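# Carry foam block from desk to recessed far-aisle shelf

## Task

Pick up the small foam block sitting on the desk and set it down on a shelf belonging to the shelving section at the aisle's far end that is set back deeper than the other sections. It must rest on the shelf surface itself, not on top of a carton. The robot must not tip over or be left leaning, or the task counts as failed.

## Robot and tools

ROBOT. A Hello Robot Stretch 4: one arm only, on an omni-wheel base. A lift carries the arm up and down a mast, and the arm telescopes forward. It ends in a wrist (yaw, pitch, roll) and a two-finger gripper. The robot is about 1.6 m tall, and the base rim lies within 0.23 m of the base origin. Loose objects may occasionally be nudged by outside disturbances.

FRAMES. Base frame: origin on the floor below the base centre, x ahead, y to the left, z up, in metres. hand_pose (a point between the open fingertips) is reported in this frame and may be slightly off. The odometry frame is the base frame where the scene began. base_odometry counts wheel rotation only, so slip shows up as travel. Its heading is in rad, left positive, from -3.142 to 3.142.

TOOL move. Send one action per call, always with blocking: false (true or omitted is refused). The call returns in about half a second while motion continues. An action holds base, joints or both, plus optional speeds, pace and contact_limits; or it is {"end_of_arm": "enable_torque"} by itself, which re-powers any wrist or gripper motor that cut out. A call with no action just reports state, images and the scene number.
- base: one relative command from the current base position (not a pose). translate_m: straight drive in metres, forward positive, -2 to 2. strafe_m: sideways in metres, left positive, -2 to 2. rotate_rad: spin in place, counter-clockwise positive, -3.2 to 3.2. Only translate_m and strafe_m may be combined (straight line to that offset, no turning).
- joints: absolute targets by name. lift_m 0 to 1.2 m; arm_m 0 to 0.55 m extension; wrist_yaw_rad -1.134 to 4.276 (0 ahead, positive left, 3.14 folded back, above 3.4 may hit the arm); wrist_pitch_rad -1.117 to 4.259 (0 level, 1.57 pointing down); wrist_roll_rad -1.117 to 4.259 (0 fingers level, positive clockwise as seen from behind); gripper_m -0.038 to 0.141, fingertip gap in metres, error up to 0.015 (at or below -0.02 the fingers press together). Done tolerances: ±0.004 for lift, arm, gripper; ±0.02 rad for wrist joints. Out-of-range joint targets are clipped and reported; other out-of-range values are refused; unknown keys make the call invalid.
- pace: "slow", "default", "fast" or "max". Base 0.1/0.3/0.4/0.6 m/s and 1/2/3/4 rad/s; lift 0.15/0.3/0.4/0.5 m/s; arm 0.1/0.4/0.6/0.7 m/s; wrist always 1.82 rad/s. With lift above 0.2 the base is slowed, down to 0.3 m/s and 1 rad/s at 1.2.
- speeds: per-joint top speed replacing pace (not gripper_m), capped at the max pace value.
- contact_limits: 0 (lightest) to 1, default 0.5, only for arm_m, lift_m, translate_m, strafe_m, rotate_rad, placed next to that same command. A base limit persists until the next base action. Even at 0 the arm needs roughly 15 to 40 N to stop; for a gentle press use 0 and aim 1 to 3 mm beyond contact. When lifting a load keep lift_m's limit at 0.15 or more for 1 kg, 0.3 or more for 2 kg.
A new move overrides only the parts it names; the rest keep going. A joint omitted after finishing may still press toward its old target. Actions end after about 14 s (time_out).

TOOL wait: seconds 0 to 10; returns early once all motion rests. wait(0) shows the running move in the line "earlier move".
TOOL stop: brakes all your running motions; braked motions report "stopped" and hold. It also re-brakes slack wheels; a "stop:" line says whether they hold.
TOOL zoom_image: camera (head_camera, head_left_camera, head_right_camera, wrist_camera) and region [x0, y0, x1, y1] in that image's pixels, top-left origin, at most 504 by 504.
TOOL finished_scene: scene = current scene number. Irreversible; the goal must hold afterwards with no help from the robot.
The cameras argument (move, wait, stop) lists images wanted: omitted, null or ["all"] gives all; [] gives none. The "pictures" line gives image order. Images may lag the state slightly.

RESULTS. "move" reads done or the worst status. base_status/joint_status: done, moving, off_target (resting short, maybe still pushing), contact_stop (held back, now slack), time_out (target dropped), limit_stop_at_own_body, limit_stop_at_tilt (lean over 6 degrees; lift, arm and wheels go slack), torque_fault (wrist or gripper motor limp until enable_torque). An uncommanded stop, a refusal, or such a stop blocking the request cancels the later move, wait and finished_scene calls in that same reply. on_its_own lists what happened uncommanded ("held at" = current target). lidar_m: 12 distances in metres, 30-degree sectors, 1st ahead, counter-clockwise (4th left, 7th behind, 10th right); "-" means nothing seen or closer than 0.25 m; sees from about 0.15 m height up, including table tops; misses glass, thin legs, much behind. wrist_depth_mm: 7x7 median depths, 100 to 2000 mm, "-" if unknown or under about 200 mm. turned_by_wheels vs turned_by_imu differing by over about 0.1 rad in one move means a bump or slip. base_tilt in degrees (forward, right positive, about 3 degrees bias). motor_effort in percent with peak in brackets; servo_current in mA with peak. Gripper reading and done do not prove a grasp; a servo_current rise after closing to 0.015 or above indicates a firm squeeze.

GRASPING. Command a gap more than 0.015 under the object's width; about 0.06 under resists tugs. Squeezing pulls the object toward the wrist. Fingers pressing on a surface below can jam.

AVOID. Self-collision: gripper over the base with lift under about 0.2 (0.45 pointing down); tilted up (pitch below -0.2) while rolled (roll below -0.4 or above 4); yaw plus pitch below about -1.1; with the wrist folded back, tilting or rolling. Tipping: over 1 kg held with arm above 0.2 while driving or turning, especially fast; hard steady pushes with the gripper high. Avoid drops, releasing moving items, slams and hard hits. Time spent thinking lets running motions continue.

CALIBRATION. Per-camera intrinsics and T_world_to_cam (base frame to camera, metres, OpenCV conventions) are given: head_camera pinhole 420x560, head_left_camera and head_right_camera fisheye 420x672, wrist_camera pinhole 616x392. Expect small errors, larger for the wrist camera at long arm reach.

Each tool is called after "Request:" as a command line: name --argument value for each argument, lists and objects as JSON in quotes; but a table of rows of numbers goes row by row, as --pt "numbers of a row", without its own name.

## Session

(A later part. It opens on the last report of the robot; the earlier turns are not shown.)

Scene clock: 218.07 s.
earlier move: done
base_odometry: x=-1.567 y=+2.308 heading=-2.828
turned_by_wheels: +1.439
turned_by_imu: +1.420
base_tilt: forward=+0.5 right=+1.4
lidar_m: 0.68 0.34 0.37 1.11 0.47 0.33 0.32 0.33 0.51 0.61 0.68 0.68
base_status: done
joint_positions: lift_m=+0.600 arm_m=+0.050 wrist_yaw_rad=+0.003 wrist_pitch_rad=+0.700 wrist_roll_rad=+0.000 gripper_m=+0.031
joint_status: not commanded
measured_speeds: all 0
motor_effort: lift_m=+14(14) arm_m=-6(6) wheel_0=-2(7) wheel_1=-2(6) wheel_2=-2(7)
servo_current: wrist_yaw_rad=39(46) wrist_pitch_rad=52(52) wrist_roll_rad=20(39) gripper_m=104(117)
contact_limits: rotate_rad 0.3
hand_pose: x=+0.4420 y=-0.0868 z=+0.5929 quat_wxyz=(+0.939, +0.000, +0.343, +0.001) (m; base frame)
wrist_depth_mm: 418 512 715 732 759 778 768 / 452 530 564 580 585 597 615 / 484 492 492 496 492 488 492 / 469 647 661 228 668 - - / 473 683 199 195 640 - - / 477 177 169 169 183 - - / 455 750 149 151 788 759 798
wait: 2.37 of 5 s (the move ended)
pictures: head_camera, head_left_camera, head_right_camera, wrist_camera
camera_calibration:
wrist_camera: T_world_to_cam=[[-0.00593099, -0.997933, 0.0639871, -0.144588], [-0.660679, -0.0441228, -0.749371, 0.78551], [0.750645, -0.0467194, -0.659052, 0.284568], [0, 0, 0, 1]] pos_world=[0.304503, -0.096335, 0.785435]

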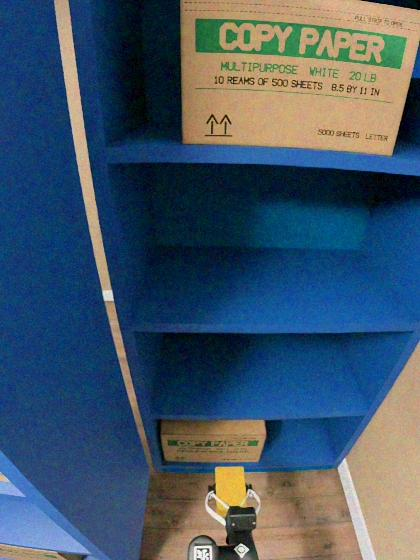

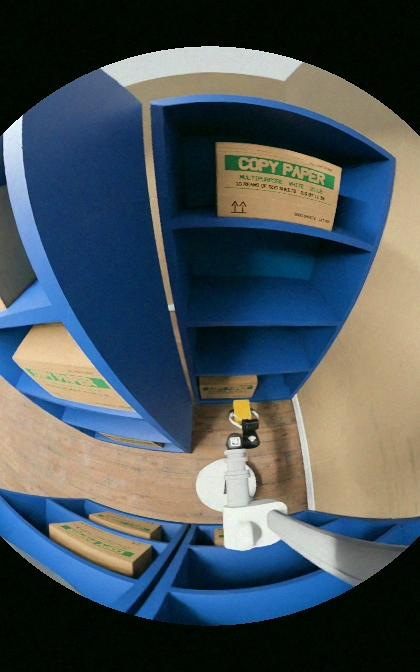

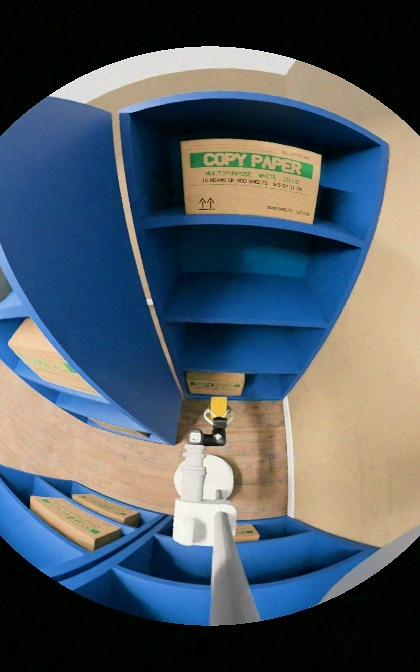

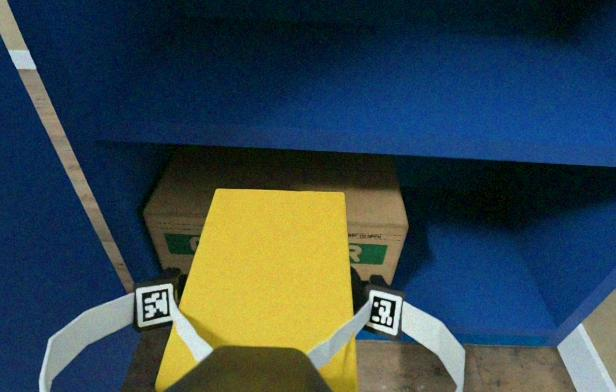

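Request:
move --joints '{"lift_m": 0.645}' --blocking false --cameras '[]'

Request:
wait --seconds 1.5 --cameras '[]'

Request:
move --joints '{"arm_m": 0.47}' --speeds '{"arm_m": 0.15}' --contact_limits '{"arm_m": 0.1}' --blocking false --cameras '[]'

Request:
wait --seconds 5

Scene clock: 234.03 s.
move: moving
base_odometry: x=-1.567 y=+2.308 heading=-2.828
turned_by_wheels: +0.000
turned_by_imu: -0.001
base_tilt: forward=+0.3 right=+1.4
lidar_m: 0.66 0.34 0.38 1.15 0.49 0.34 0.32 0.35 0.51 0.63 0.64 0.71
base_status: not commanded
joint_positions: lift_m=+0.634 arm_m=+0.050 wrist_yaw_rad=+0.003 wrist_pitch_rad=+0.700 wrist_roll_rad=+0.000 gripper_m=+0.031
joint_status: lift_m moving
measured_speeds: translate_m=+0.000 strafe_m=+0.000 rotate_rad=+0.000 lift_m=+0.084 arm_m=+0.000 wrist_yaw_rad=+0.000 wrist_pitch_rad=+0.000 wrist_roll_rad=+0.000
motor_effort: lift_m=+24(26) arm_m=-6(6) wheel_0=-2(2) wheel_1=-2(2) wheel_2=-2(2)
servo_current: wrist_yaw_rad=39(46) wrist_pitch_rad=33(46) wrist_roll_rad=33(33) gripper_m=104(111)
contact_limits: rotate_rad 0.3
hand_pose: x=+0.4420 y=-0.0868 z=+0.6267 quat_wxyz=(+0.939, +0.000, +0.343, +0.001) (m; base frame)
wrist_depth_mm: 415 504 - 778 788 788 798 / 442 569 640 654 661 676 691 / 484 504 512 517 521 530 535 / 469 699 699 227 699 512 - / 477 683 199 195 654 - - / 477 177 169 170 183 - - / 455 778 150 151 820 798 820
pictures: none
No camera images: "cameras" was empty.

Scene clock: 234.60 s.
earlier move: done
base_odometry: x=-1.567 y=+2.308 heading=-2.828
turned_by_wheels: +0.000
turned_by_imu: +0.000
base_tilt: forward=+0.6 right=+1.4
lidar_m: 0.67 0.35 0.37 1.13 0.46 0.33 0.31 0.35 0.49 0.64 0.68 0.73
base_status: not commanded
joint_positions: lift_m=+0.645 arm_m=+0.050 wrist_yaw_rad=+0.003 wrist_pitch_rad=+0.700 wrist_roll_rad=+0.000 gripper_m=+0.031
joint_status: all done
measured_speeds: all 0
motor_effort: lift_m=+24(28) arm_m=-6(6) wheel_0=-2(2) wheel_1=-2(2) wheel_2=-2(2)
servo_current: wrist_yaw_rad=33(46) wrist_pitch_rad=46(46) wrist_roll_rad=33(33) gripper_m=104(111)
contact_limits: rotate_rad 0.3
hand_pose: x=+0.4420 y=-0.0868 z=+0.6370 quat_wxyz=(+0.939, +0.000, +0.343, +0.001) (m; base frame)
wrist_depth_mm: 415 508 - - - 788 798 / 445 591 668 676 691 699 723 / 488 521 530 535 544 554 564 / 466 715 715 228 691 512 512 / 473 683 198 195 668 - - / 473 177 169 169 183 - - / 452 788 149 150 842 809 831
wait: 0.57 of 1.5 s (the move ended)
pictures: none
No camera images: "cameras" was empty.

Scene clock: 235.10 s.
move: moving
base_odometry: x=-1.567 y=+2.308 heading=-2.828
turned_by_wheels: +0.000
turned_by_imu: +0.000
base_tilt: forward=+0.3 right=+1.4
lidar_m: 0.68 0.32 0.35 1.14 0.46 0.35 0.31 0.33 0.51 0.63 0.68 0.72
base_status: not commanded
joint_positions: lift_m=+0.645 arm_m=+0.098 wrist_yaw_rad=+0.003 wrist_pitch_rad=+0.700 wrist_roll_rad=+0.000 gripper_m=+0.031
joint_status: arm_m moving
measured_speeds: translate_m=+0.000 strafe_m=+0.000 rotate_rad=+0.000 lift_m=+0.000 arm_m=+0.150 wrist_yaw_rad=+0.000 wrist_pitch_rad=+0.000 wrist_roll_rad=+0.000
motor_effort: lift_m=+24(24) arm_m=+7(9) wheel_0=-2(2) wheel_1=-2(3) wheel_2=-2(2)
servo_current: wrist_yaw_rad=46(46) wrist_pitch_rad=52(52) wrist_roll_rad=33(33) gripper_m=104(117)
contact_limits: arm_m 0.1; rotate_rad 0.3
hand_pose: x=+0.4902 y=-0.0868 z=+0.6370 quat_wxyz=(+0.939, +0.000, +0.343, +0.001) (m; base frame)
wrist_depth_mm: 418 517 768 778 768 778 768 / 410 597 661 676 691 707 723 / 452 508 530 535 544 559 564 / 488 488 469 228 488 484 477 / 477 634 199 195 634 - - / 480 177 169 170 183 - - / 459 768 149 150 - 798 -
pictures: none
No camera images: "cameras" was empty.

Scene clock: 238.07 s.
earlier move: done
base_odometry: x=-1.567 y=+2.308 heading=-2.828
turned_by_wheels: +0.000
turned_by_imu: -0.001
base_tilt: forward=+0.2 right=+1.3
lidar_m: 0.66 0.32 0.37 1.12 0.48 0.33 0.32 0.36 0.48 0.62 0.68 0.71
base_status: not commanded
joint_positions: lift_m=+0.645 arm_m=+0.470 wrist_yaw_rad=+0.003 wrist_pitch_rad=+0.700 wrist_roll_rad=+0.000 gripper_m=+0.031
joint_status: all done
measured_speeds: all 0
motor_effort: lift_m=+24(25) arm_m=+6(10) wheel_0=-2(2) wheel_1=-2(3) wheel_2=-2(2)
servo_current: wrist_yaw_rad=26(46) wrist_pitch_rad=33(59) wrist_roll_rad=26(33) gripper_m=104(117)
contact_limits: arm_m 0.1; rotate_rad 0.3
hand_pose: x=+0.8615 y=-0.0868 z=+0.6370 quat_wxyz=(+0.939, +0.000, +0.343, +0.001) (m; base frame)
wrist_depth_mm: 392 430 430 427 418 418 418 / 379 480 473 469 469 462 455 / 402 504 508 508 512 504 512 / 399 427 433 228 449 452 459 / 362 370 199 195 382 384 387 / 319 186 169 169 185 332 336 / 281 283 149 150 293 286 303
wait: 2.97 of 5 s (the move ended)
pictures: head_camera, head_left_camera, head_right_camera, wrist_camera
camera_calibration:
wrist_camera: T_world_to_cam=[[-0.00593099, -0.997933, 0.0639871, -0.144921], [-0.660679, -0.0441228, -0.749371, 1.09571], [0.750645, -0.0467194, -0.659052, -0.00126372], [0, 0, 0, 1]] pos_world=[0.724003, -0.096335, 0.829535]

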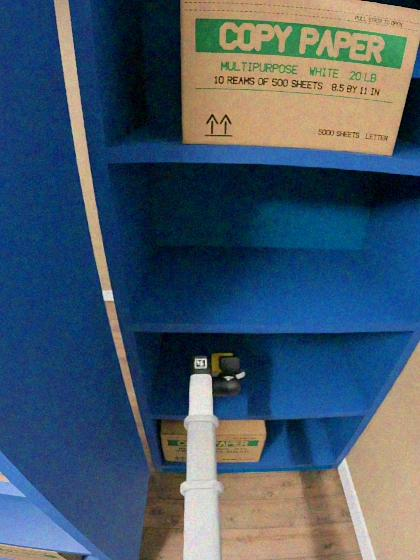

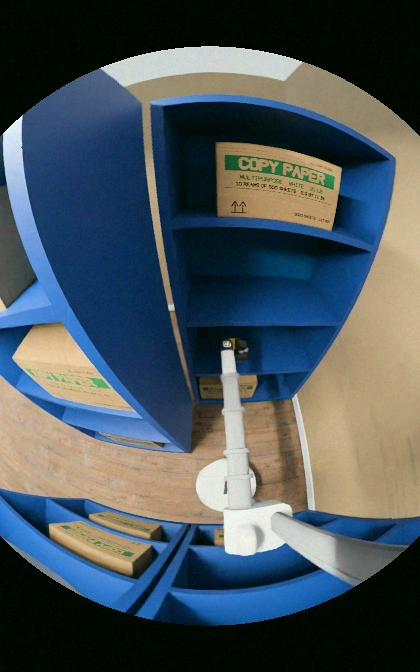

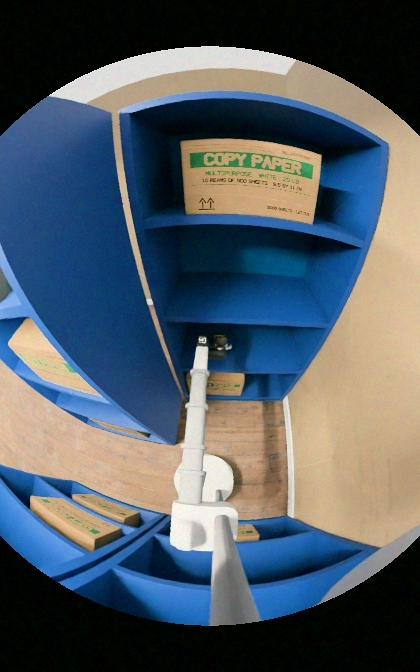

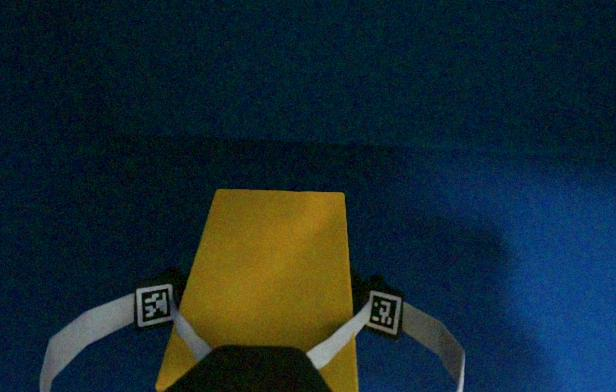

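Request:
move --joints '{"lift_m": 0.573}' --speeds '{"lift_m": 0.05}' --contact_limits '{"lift_m": 0.05}' --blocking false --cameras '[]'

Request:
wait --seconds 4 --cameras '["wrist_camera"]'

Scene clock: 245.83 s.
move: moving
base_odometry: x=-1.567 y=+2.308 heading=-2.828
turned_by_wheels: +0.000
turned_by_imu: -0.001
base_tilt: forward=+0.4 right=+1.2
lidar_m: 0.68 0.36 0.35 1.11 0.48 0.33 0.32 0.34 0.50 0.64 0.70 0.70
base_status: not commanded
joint_positions: lift_m=+0.624 arm_m=+0.470 wrist_yaw_rad=+0.003 wrist_pitch_rad=+0.700 wrist_roll_rad=+0.000 gripper_m=+0.031
joint_status: lift_m moving
measured_speeds: translate_m=+0.000 strafe_m=+0.000 rotate_rad=+0.000 lift_m=-0.050 arm_m=+0.000 wrist_yaw_rad=+0.000 wrist_pitch_rad=+0.000 wrist_roll_rad=+0.000
motor_effort: lift_m=+13(23) arm_m=+6(7) wheel_0=-2(2) wheel_1=-2(3) wheel_2=-2(2)
servo_current: wrist_yaw_rad=33(46) wrist_pitch_rad=52(52) wrist_roll_rad=26(33) gripper_m=98(111)
contact_limits: arm_m 0.1; lift_m 0.05; rotate_rad 0.3
hand_pose: x=+0.8615 y=-0.0868 z=+0.6165 quat_wxyz=(+0.939, +0.000, +0.343, +0.001) (m; base frame)
wrist_depth_mm: 392 433 430 424 421 418 421 / 379 480 477 469 466 462 452 / 404 484 488 500 500 492 496 / 384 402 404 228 418 421 427 / 340 343 199 195 355 359 359 / 296 186 169 170 185 310 312 / 260 259 149 151 267 267 282
pictures: none
No camera images: "cameras" was empty.

Scene clock: 247.23 s.
earlier move: done
base_odometry: x=-1.567 y=+2.308 heading=-2.828
turned_by_wheels: +0.000
turned_by_imu: +0.000
base_tilt: forward=+0.1 right=+1.3
lidar_m: 0.66 0.34 0.37 1.11 0.48 0.32 0.34 0.35 0.48 0.63 0.67 0.70
base_status: not commanded
joint_positions: lift_m=+0.573 arm_m=+0.470 wrist_yaw_rad=+0.003 wrist_pitch_rad=+0.700 wrist_roll_rad=+0.000 gripper_m=+0.031
joint_status: all done
measured_speeds: all 0
motor_effort: lift_m=+14(23) arm_m=+7(7) wheel_0=-2(2) wheel_1=-2(3) wheel_2=-2(2)
servo_current: wrist_yaw_rad=33(52) wrist_pitch_rad=39(52) wrist_roll_rad=33(33) gripper_m=104(117)
contact_limits: arm_m 0.1; lift_m 0.05; rotate_rad 0.3
hand_pose: x=+0.8616 y=-0.0868 z=+0.5659 quat_wxyz=(+0.939, +0.000, +0.343, +0.001) (m; base frame)
wrist_depth_mm: 392 433 430 424 421 418 418 / 382 466 466 462 462 459 455 / 370 392 397 404 407 418 421 / 320 325 329 228 338 342 345 / 274 278 195 194 287 289 290 / 239 183 169 169 186 252 252 / 211 213 149 151 220 217 227
wait: 1.40 of 4 s (the move ended)
pictures: wrist_camera
camera_calibration:
wrist_camera: T_world_to_cam=[[-0.00593099, -0.997933, 0.0639871, -0.140372], [-0.660679, -0.0441228, -0.749371, 1.04243], [0.750645, -0.0467194, -0.659052, -0.0481223], [0, 0, 0, 1]] pos_world=[0.724003, -0.096335, 0.758435]

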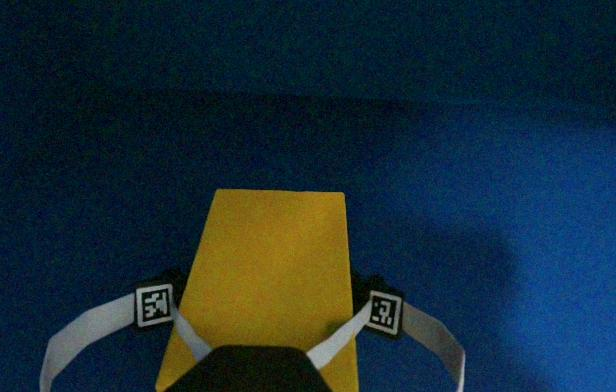

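Request:
move --joints '{"lift_m": 0.562}' --speeds '{"lift_m": 0.03}' --contact_limits '{"lift_m": 0.05}' --blocking false --cameras '[]'

Request:
wait --seconds 2 --cameras '["wrist_camera"]'

Scene clock: 253.80 s.
move: moving
base_odometry: x=-1.567 y=+2.308 heading=-2.828
turned_by_wheels: +0.000
turned_by_imu: -0.001
base_tilt: forward=+0.3 right=+1.3
lidar_m: 0.68 0.33 0.36 1.14 0.47 0.35 0.32 0.35 0.50 0.63 0.71 0.71
base_status: not commanded
joint_positions: lift_m=+0.563 arm_m=+0.470 wrist_yaw_rad=+0.003 wrist_pitch_rad=+0.700 wrist_roll_rad=+0.000 gripper_m=+0.031
joint_status: lift_m moving
measured_speeds: all 0
motor_effort: lift_m=+12(14) arm_m=+6(7) wheel_0=-2(2) wheel_1=-2(2) wheel_2=-2(2)
servo_current: wrist_yaw_rad=33(46) wrist_pitch_rad=39(65) wrist_roll_rad=26(33) gripper_m=98(117)
contact_limits: arm_m 0.1; lift_m 0.05; rotate_rad 0.3
hand_pose: x=+0.8616 y=-0.0868 z=+0.5551 quat_wxyz=(+0.939, +0.000, +0.343, +0.001) (m; base frame)
wrist_depth_mm: 379 430 427 424 421 415 421 / 402 455 459 459 455 459 459 / 368 379 382 389 397 402 407 / 310 315 315 229 325 329 332 / 264 268 193 195 276 279 282 / 230 182 168 169 187 242 243 / 202 201 151 150 212 208 220
pictures: none
No camera images: "cameras" was empty.

Scene clock: 254.03 s.
earlier move: done
base_odometry: x=-1.567 y=+2.308 heading=-2.828
turned_by_wheels: +0.000
turned_by_imu: +0.000
base_tilt: forward=+0.2 right=+1.4
lidar_m: 0.68 0.35 0.34 1.13 0.47 0.34 0.31 0.35 0.47 0.64 0.69 0.72
base_status: not commanded
joint_positions: lift_m=+0.563 arm_m=+0.470 wrist_yaw_rad=+0.003 wrist_pitch_rad=+0.700 wrist_roll_rad=+0.000 gripper_m=+0.031
joint_status: all done
measured_speeds: all 0
motor_effort: lift_m=+12(14) arm_m=+6(7) wheel_0=-2(2) wheel_1=-2(3) wheel_2=-2(2)
servo_current: wrist_yaw_rad=33(46) wrist_pitch_rad=46(65) wrist_roll_rad=33(39) gripper_m=98(117)
contact_limits: arm_m 0.1; lift_m 0.05; rotate_rad 0.3
hand_pose: x=+0.8616 y=-0.0868 z=+0.5551 quat_wxyz=(+0.939, +0.000, +0.343, +0.001) (m; base frame)
wrist_depth_mm: 379 430 427 421 424 415 418 / 399 455 459 462 455 462 455 / 368 377 384 389 394 402 410 / 310 314 317 229 325 332 332 / 265 268 194 195 276 278 282 / 231 181 168 169 187 242 243 / 203 201 151 150 211 208 219
wait: 0.23 of 2 s (the move ended)
pictures: wrist_camera
camera_calibration:
wrist_camera: T_world_to_cam=[[-0.00593099, -0.997933, 0.0639871, -0.139681], [-0.660679, -0.0441228, -0.749371, 1.03434], [0.750645, -0.0467194, -0.659052, -0.05524], [0, 0, 0, 1]] pos_world=[0.724003, -0.096335, 0.747635]

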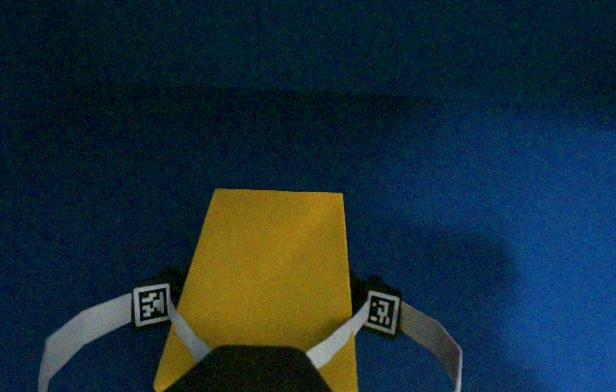

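Request:
move --joints '{"gripper_m": 0.13}' --pace "slow" --blocking false --cameras '[]'

Request:
wait --seconds 4 --cameras '["wrist_camera"]'

Scene clock: 259.27 s.
move: moving
base_odometry: x=-1.567 y=+2.308 heading=-2.828
turned_by_wheels: +0.000
turned_by_imu: -0.001
base_tilt: forward=+0.3 right=+1.4
lidar_m: 0.67 0.37 0.36 1.13 0.49 0.34 0.33 0.35 0.50 0.63 0.69 0.70
base_status: not commanded
joint_positions: lift_m=+0.563 arm_m=+0.470 wrist_yaw_rad=+0.003 wrist_pitch_rad=+0.700 wrist_roll_rad=+0.000 gripper_m=+0.041
joint_status: gripper_m moving
measured_speeds: all 0
motor_effort: lift_m=+12(12) arm_m=+7(7) wheel_0=-2(2) wheel_1=-2(2) wheel_2=-2(2)
servo_current: wrist_yaw_rad=39(46) wrist_pitch_rad=46(59) wrist_roll_rad=26(33) gripper_m=65(104)
contact_limits: arm_m 0.1; lift_m 0.05; rotate_rad 0.3
hand_pose: x=+0.8616 y=-0.0868 z=+0.5551 quat_wxyz=(+0.939, +0.000, +0.343, +0.001) (m; base frame)
wrist_depth_mm: 384 427 427 424 421 418 424 / 407 459 462 459 462 459 459 / 370 382 387 394 397 407 415 / 314 319 322 232 329 332 338 / 266 270 200 196 277 281 283 / 233 189 170 171 189 243 245 / 201 202 149 151 213 209 220
pictures: none
No camera images: "cameras" was empty.

Scene clock: 262.93 s.
earlier move: done
base_odometry: x=-1.567 y=+2.308 heading=-2.828
turned_by_wheels: +0.000
turned_by_imu: -0.001
base_tilt: forward=+0.3 right=+1.5
lidar_m: 0.67 0.36 0.35 1.14 0.46 0.34 0.33 0.33 0.50 0.63 0.69 0.71
base_status: not commanded
joint_positions: lift_m=+0.563 arm_m=+0.470 wrist_yaw_rad=+0.002 wrist_pitch_rad=+0.698 wrist_roll_rad=+0.000 gripper_m=+0.130
joint_status: all done
measured_speeds: all 0
motor_effort: lift_m=+12(12) arm_m=+7(7) wheel_0=-1(2) wheel_1=-2(3) wheel_2=-2(2)
servo_current: wrist_yaw_rad=39(46) wrist_pitch_rad=39(59) wrist_roll_rad=33(33) gripper_m=33(104)
contact_limits: arm_m 0.1; lift_m 0.05; rotate_rad 0.3
hand_pose: x=+0.8618 y=-0.0870 z=+0.5555 quat_wxyz=(+0.940, +0.000, +0.342, +0.001) (m; base frame)
wrist_depth_mm: 389 424 424 424 421 418 421 / 410 462 469 466 462 466 455 / 379 404 407 413 421 430 436 / 325 329 332 243 342 347 353 / 276 281 209 205 291 291 294 / 239 230 176 178 197 252 254 / 215 208 158 157 220 220 227
wait: 3.67 of 4 s (the move ended)
pictures: wrist_camera
camera_calibration:
wrist_camera: T_world_to_cam=[[-0.00719444, -0.997922, 0.0640367, -0.138907], [-0.659224, -0.0434193, -0.750692, 1.03434], [0.751912, -0.0476153, -0.657541, -0.0572391], [0, 0, 0, 1]] pos_world=[0.723903, -0.096433, 0.747731]

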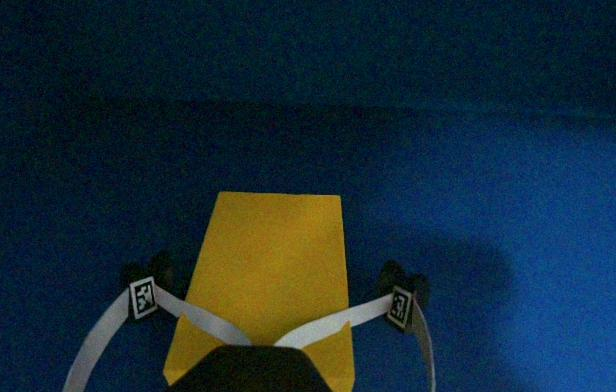

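Request:
move --joints '{"lift_m": 0.645}' --speeds '{"lift_m": 0.08}' --contact_limits '{"lift_m": 0.3}' --blocking false --cameras '[]'

Request:
wait --seconds 2.5 --cameras '["wrist_camera"]'

Request:
move --joints '{"arm_m": 0.05}' --blocking false --cameras '[]'

Request:
wait --seconds 4 --cameras '["wrist_camera", "head_camera"]'

Scene clock: 271.67 s.
move: moving
base_odometry: x=-1.567 y=+2.308 heading=-2.828
turned_by_wheels: +0.000
turned_by_imu: -0.001
base_tilt: forward=+0.5 right=+1.3
lidar_m: 0.68 0.34 0.34 1.12 0.48 0.34 0.33 0.34 0.46 0.64 0.69 0.69
base_status: not commanded
joint_positions: lift_m=+0.592 arm_m=+0.470 wrist_yaw_rad=+0.002 wrist_pitch_rad=+0.699 wrist_roll_rad=+0.000 gripper_m=+0.130
joint_status: lift_m moving
measured_speeds: translate_m=+0.000 strafe_m=+0.000 rotate_rad=+0.000 lift_m=+0.080 arm_m=+0.000 wrist_yaw_rad=+0.000 wrist_pitch_rad=+0.001 wrist_roll_rad=+0.000
motor_effort: lift_m=+26(26) arm_m=+6(7) wheel_0=-1(1) wheel_1=-2(2) wheel_2=-2(2)
servo_current: wrist_yaw_rad=39(46) wrist_pitch_rad=33(52) wrist_roll_rad=26(33) gripper_m=46(59)
contact_limits: arm_m 0.1; lift_m 0.3; rotate_rad 0.3
hand_pose: x=+0.8616 y=-0.0870 z=+0.5845 quat_wxyz=(+0.940, +0.000, +0.343, +0.001) (m; base frame)
wrist_depth_mm: 402 430 430 427 424 418 424 / 407 473 473 473 466 462 462 / 392 418 427 430 436 445 452 / 345 347 351 355 362 366 368 / 294 300 237 225 307 310 312 / 256 195 195 196 202 268 271 / 228 225 171 178 236 236 243
pictures: none
No camera images: "cameras" was empty.

Scene clock: 272.77 s.
earlier move: done
base_odometry: x=-1.567 y=+2.308 heading=-2.828
turned_by_wheels: +0.000
turned_by_imu: +0.000
base_tilt: forward=+0.4 right=+1.5
lidar_m: 0.68 0.35 0.36 1.12 0.45 0.33 0.33 0.35 0.49 0.63 0.69 0.72
base_status: not commanded
joint_positions: lift_m=+0.645 arm_m=+0.470 wrist_yaw_rad=+0.002 wrist_pitch_rad=+0.699 wrist_roll_rad=+0.000 gripper_m=+0.130
joint_status: all done
measured_speeds: all 0
motor_effort: lift_m=+24(27) arm_m=+6(7) wheel_0=-1(1) wheel_1=-2(2) wheel_2=-2(2)
servo_current: wrist_yaw_rad=46(46) wrist_pitch_rad=33(59) wrist_roll_rad=33(33) gripper_m=46(59)
contact_limits: arm_m 0.1; lift_m 0.3; rotate_rad 0.3
hand_pose: x=+0.8616 y=-0.0870 z=+0.6372 quat_wxyz=(+0.940, +0.000, +0.343, +0.001) (m; base frame)
wrist_depth_mm: 402 427 427 427 421 421 424 / 407 473 477 469 469 466 462 / 410 508 508 512 512 512 517 / 399 433 439 442 449 455 459 / 364 368 375 377 379 382 387 / 319 304 265 266 216 334 336 / 282 285 287 134 294 294 301
wait: 1.10 of 2.5 s (the move ended)
pictures: wrist_camera
camera_calibration:
wrist_camera: T_world_to_cam=[[-0.00709913, -0.997922, 0.0640489, -0.144231], [-0.660339, -0.0434206, -0.749711, 1.09582], [0.750934, -0.0476163, -0.658659, -0.00174976], [0, 0, 0, 1]] pos_world=[0.723903, -0.096433, 0.829634]

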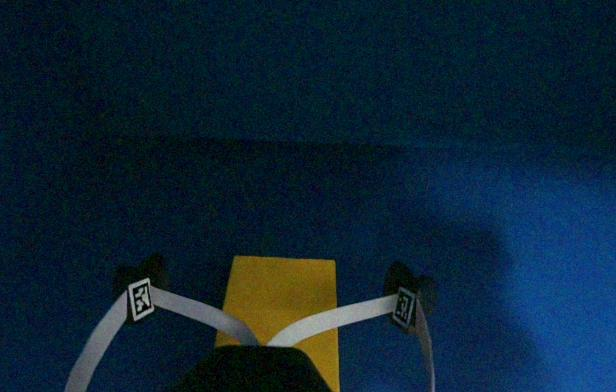

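Scene clock: 273.27 s.
move: moving
base_odometry: x=-1.567 y=+2.308 heading=-2.828
turned_by_wheels: +0.000
turned_by_imu: +0.000
base_tilt: forward=+0.4 right=+1.3
lidar_m: 0.66 0.36 0.34 1.13 0.47 0.35 0.32 0.35 0.49 0.63 0.68 0.70
base_status: not commanded
joint_positions: lift_m=+0.645 arm_m=+0.418 wrist_yaw_rad=+0.002 wrist_pitch_rad=+0.699 wrist_roll_rad=+0.000 gripper_m=+0.130
joint_status: arm_m moving
measured_speeds: translate_m=+0.000 strafe_m=+0.000 rotate_rad=+0.000 lift_m=+0.000 arm_m=-0.198 wrist_yaw_rad=+0.000 wrist_pitch_rad=+0.000 wrist_roll_rad=+0.000
motor_effort: lift_m=+24(24) arm_m=-6(10) wheel_0=-1(1) wheel_1=-2(2) wheel_2=-2(2)
servo_current: wrist_yaw_rad=26(39) wrist_pitch_rad=46(52) wrist_roll_rad=26(39) gripper_m=52(52)
contact_limits: lift_m 0.3; rotate_rad 0.3
hand_pose: x=+0.8095 y=-0.0870 z=+0.6372 quat_wxyz=(+0.940, +0.000, +0.343, +0.001) (m; base frame)
wrist_depth_mm: 392 473 469 469 466 459 455 / 382 517 525 517 517 508 500 / 404 508 525 535 544 539 535 / 399 433 436 442 449 452 462 / 364 370 362 306 384 384 387 / 319 306 265 265 216 334 336 / 283 283 286 - 293 294 303
pictures: none
No camera images: "cameras" was empty.

Scene clock: 275.10 s.
earlier move: done
base_odometry: x=-1.567 y=+2.308 heading=-2.828
turned_by_wheels: +0.000
turned_by_imu: +0.000
base_tilt: forward=+0.2 right=+1.2
lidar_m: 0.68 0.32 0.35 1.14 0.46 0.34 0.31 0.36 0.48 0.65 0.68 0.69
base_status: not commanded
joint_positions: lift_m=+0.645 arm_m=+0.050 wrist_yaw_rad=+0.002 wrist_pitch_rad=+0.699 wrist_roll_rad=+0.000 gripper_m=+0.130
joint_status: all done
measured_speeds: all 0
motor_effort: lift_m=+24(24) arm_m=-6(10) wheel_0=-1(1) wheel_1=-2(2) wheel_2=-2(2)
servo_current: wrist_yaw_rad=33(52) wrist_pitch_rad=39(59) wrist_roll_rad=26(39) gripper_m=59(59)
contact_limits: lift_m 0.3; rotate_rad 0.3
hand_pose: x=+0.4420 y=-0.0870 z=+0.6371 quat_wxyz=(+0.939, +0.000, +0.343, +0.001) (m; base frame)
wrist_depth_mm: 421 530 - - - - - / 452 603 676 569 699 707 715 / 480 521 530 535 544 559 564 / 480 715 723 699 715 521 525 / 480 647 668 668 668 - - / 480 188 741 759 202 - - / 488 798 820 - 842 842 842
wait: 1.83 of 4 s (the move ended)
pictures: head_camera, wrist_camera
camera_calibration:
wrist_camera: T_world_to_cam=[[-0.00709006, -0.997921, 0.0640504, -0.147213], [-0.660445, -0.0434209, -0.749618, 0.818763], [0.750841, -0.0476166, -0.658765, 0.313383], [0, 0, 0, 1]] pos_world=[0.304403, -0.096433, 0.829634]

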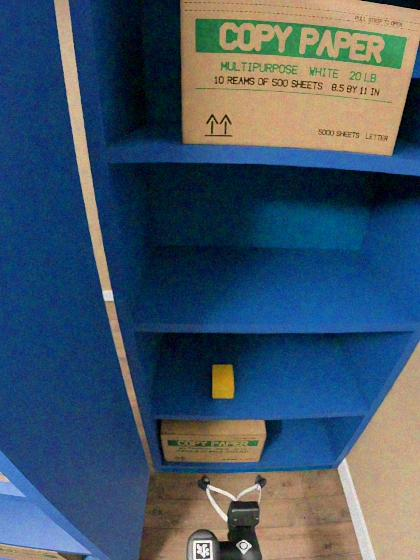

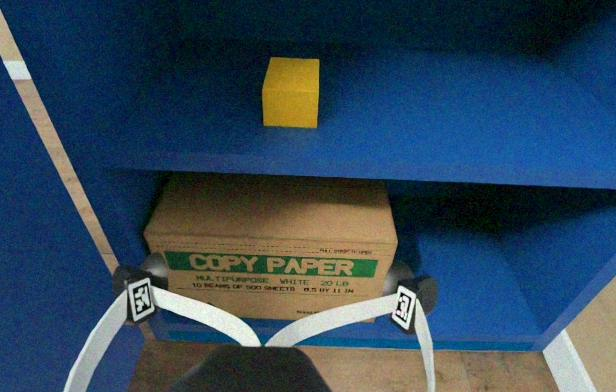

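Placed.

Request:
finished_scene --scene 1

The scene is finished: the task was done.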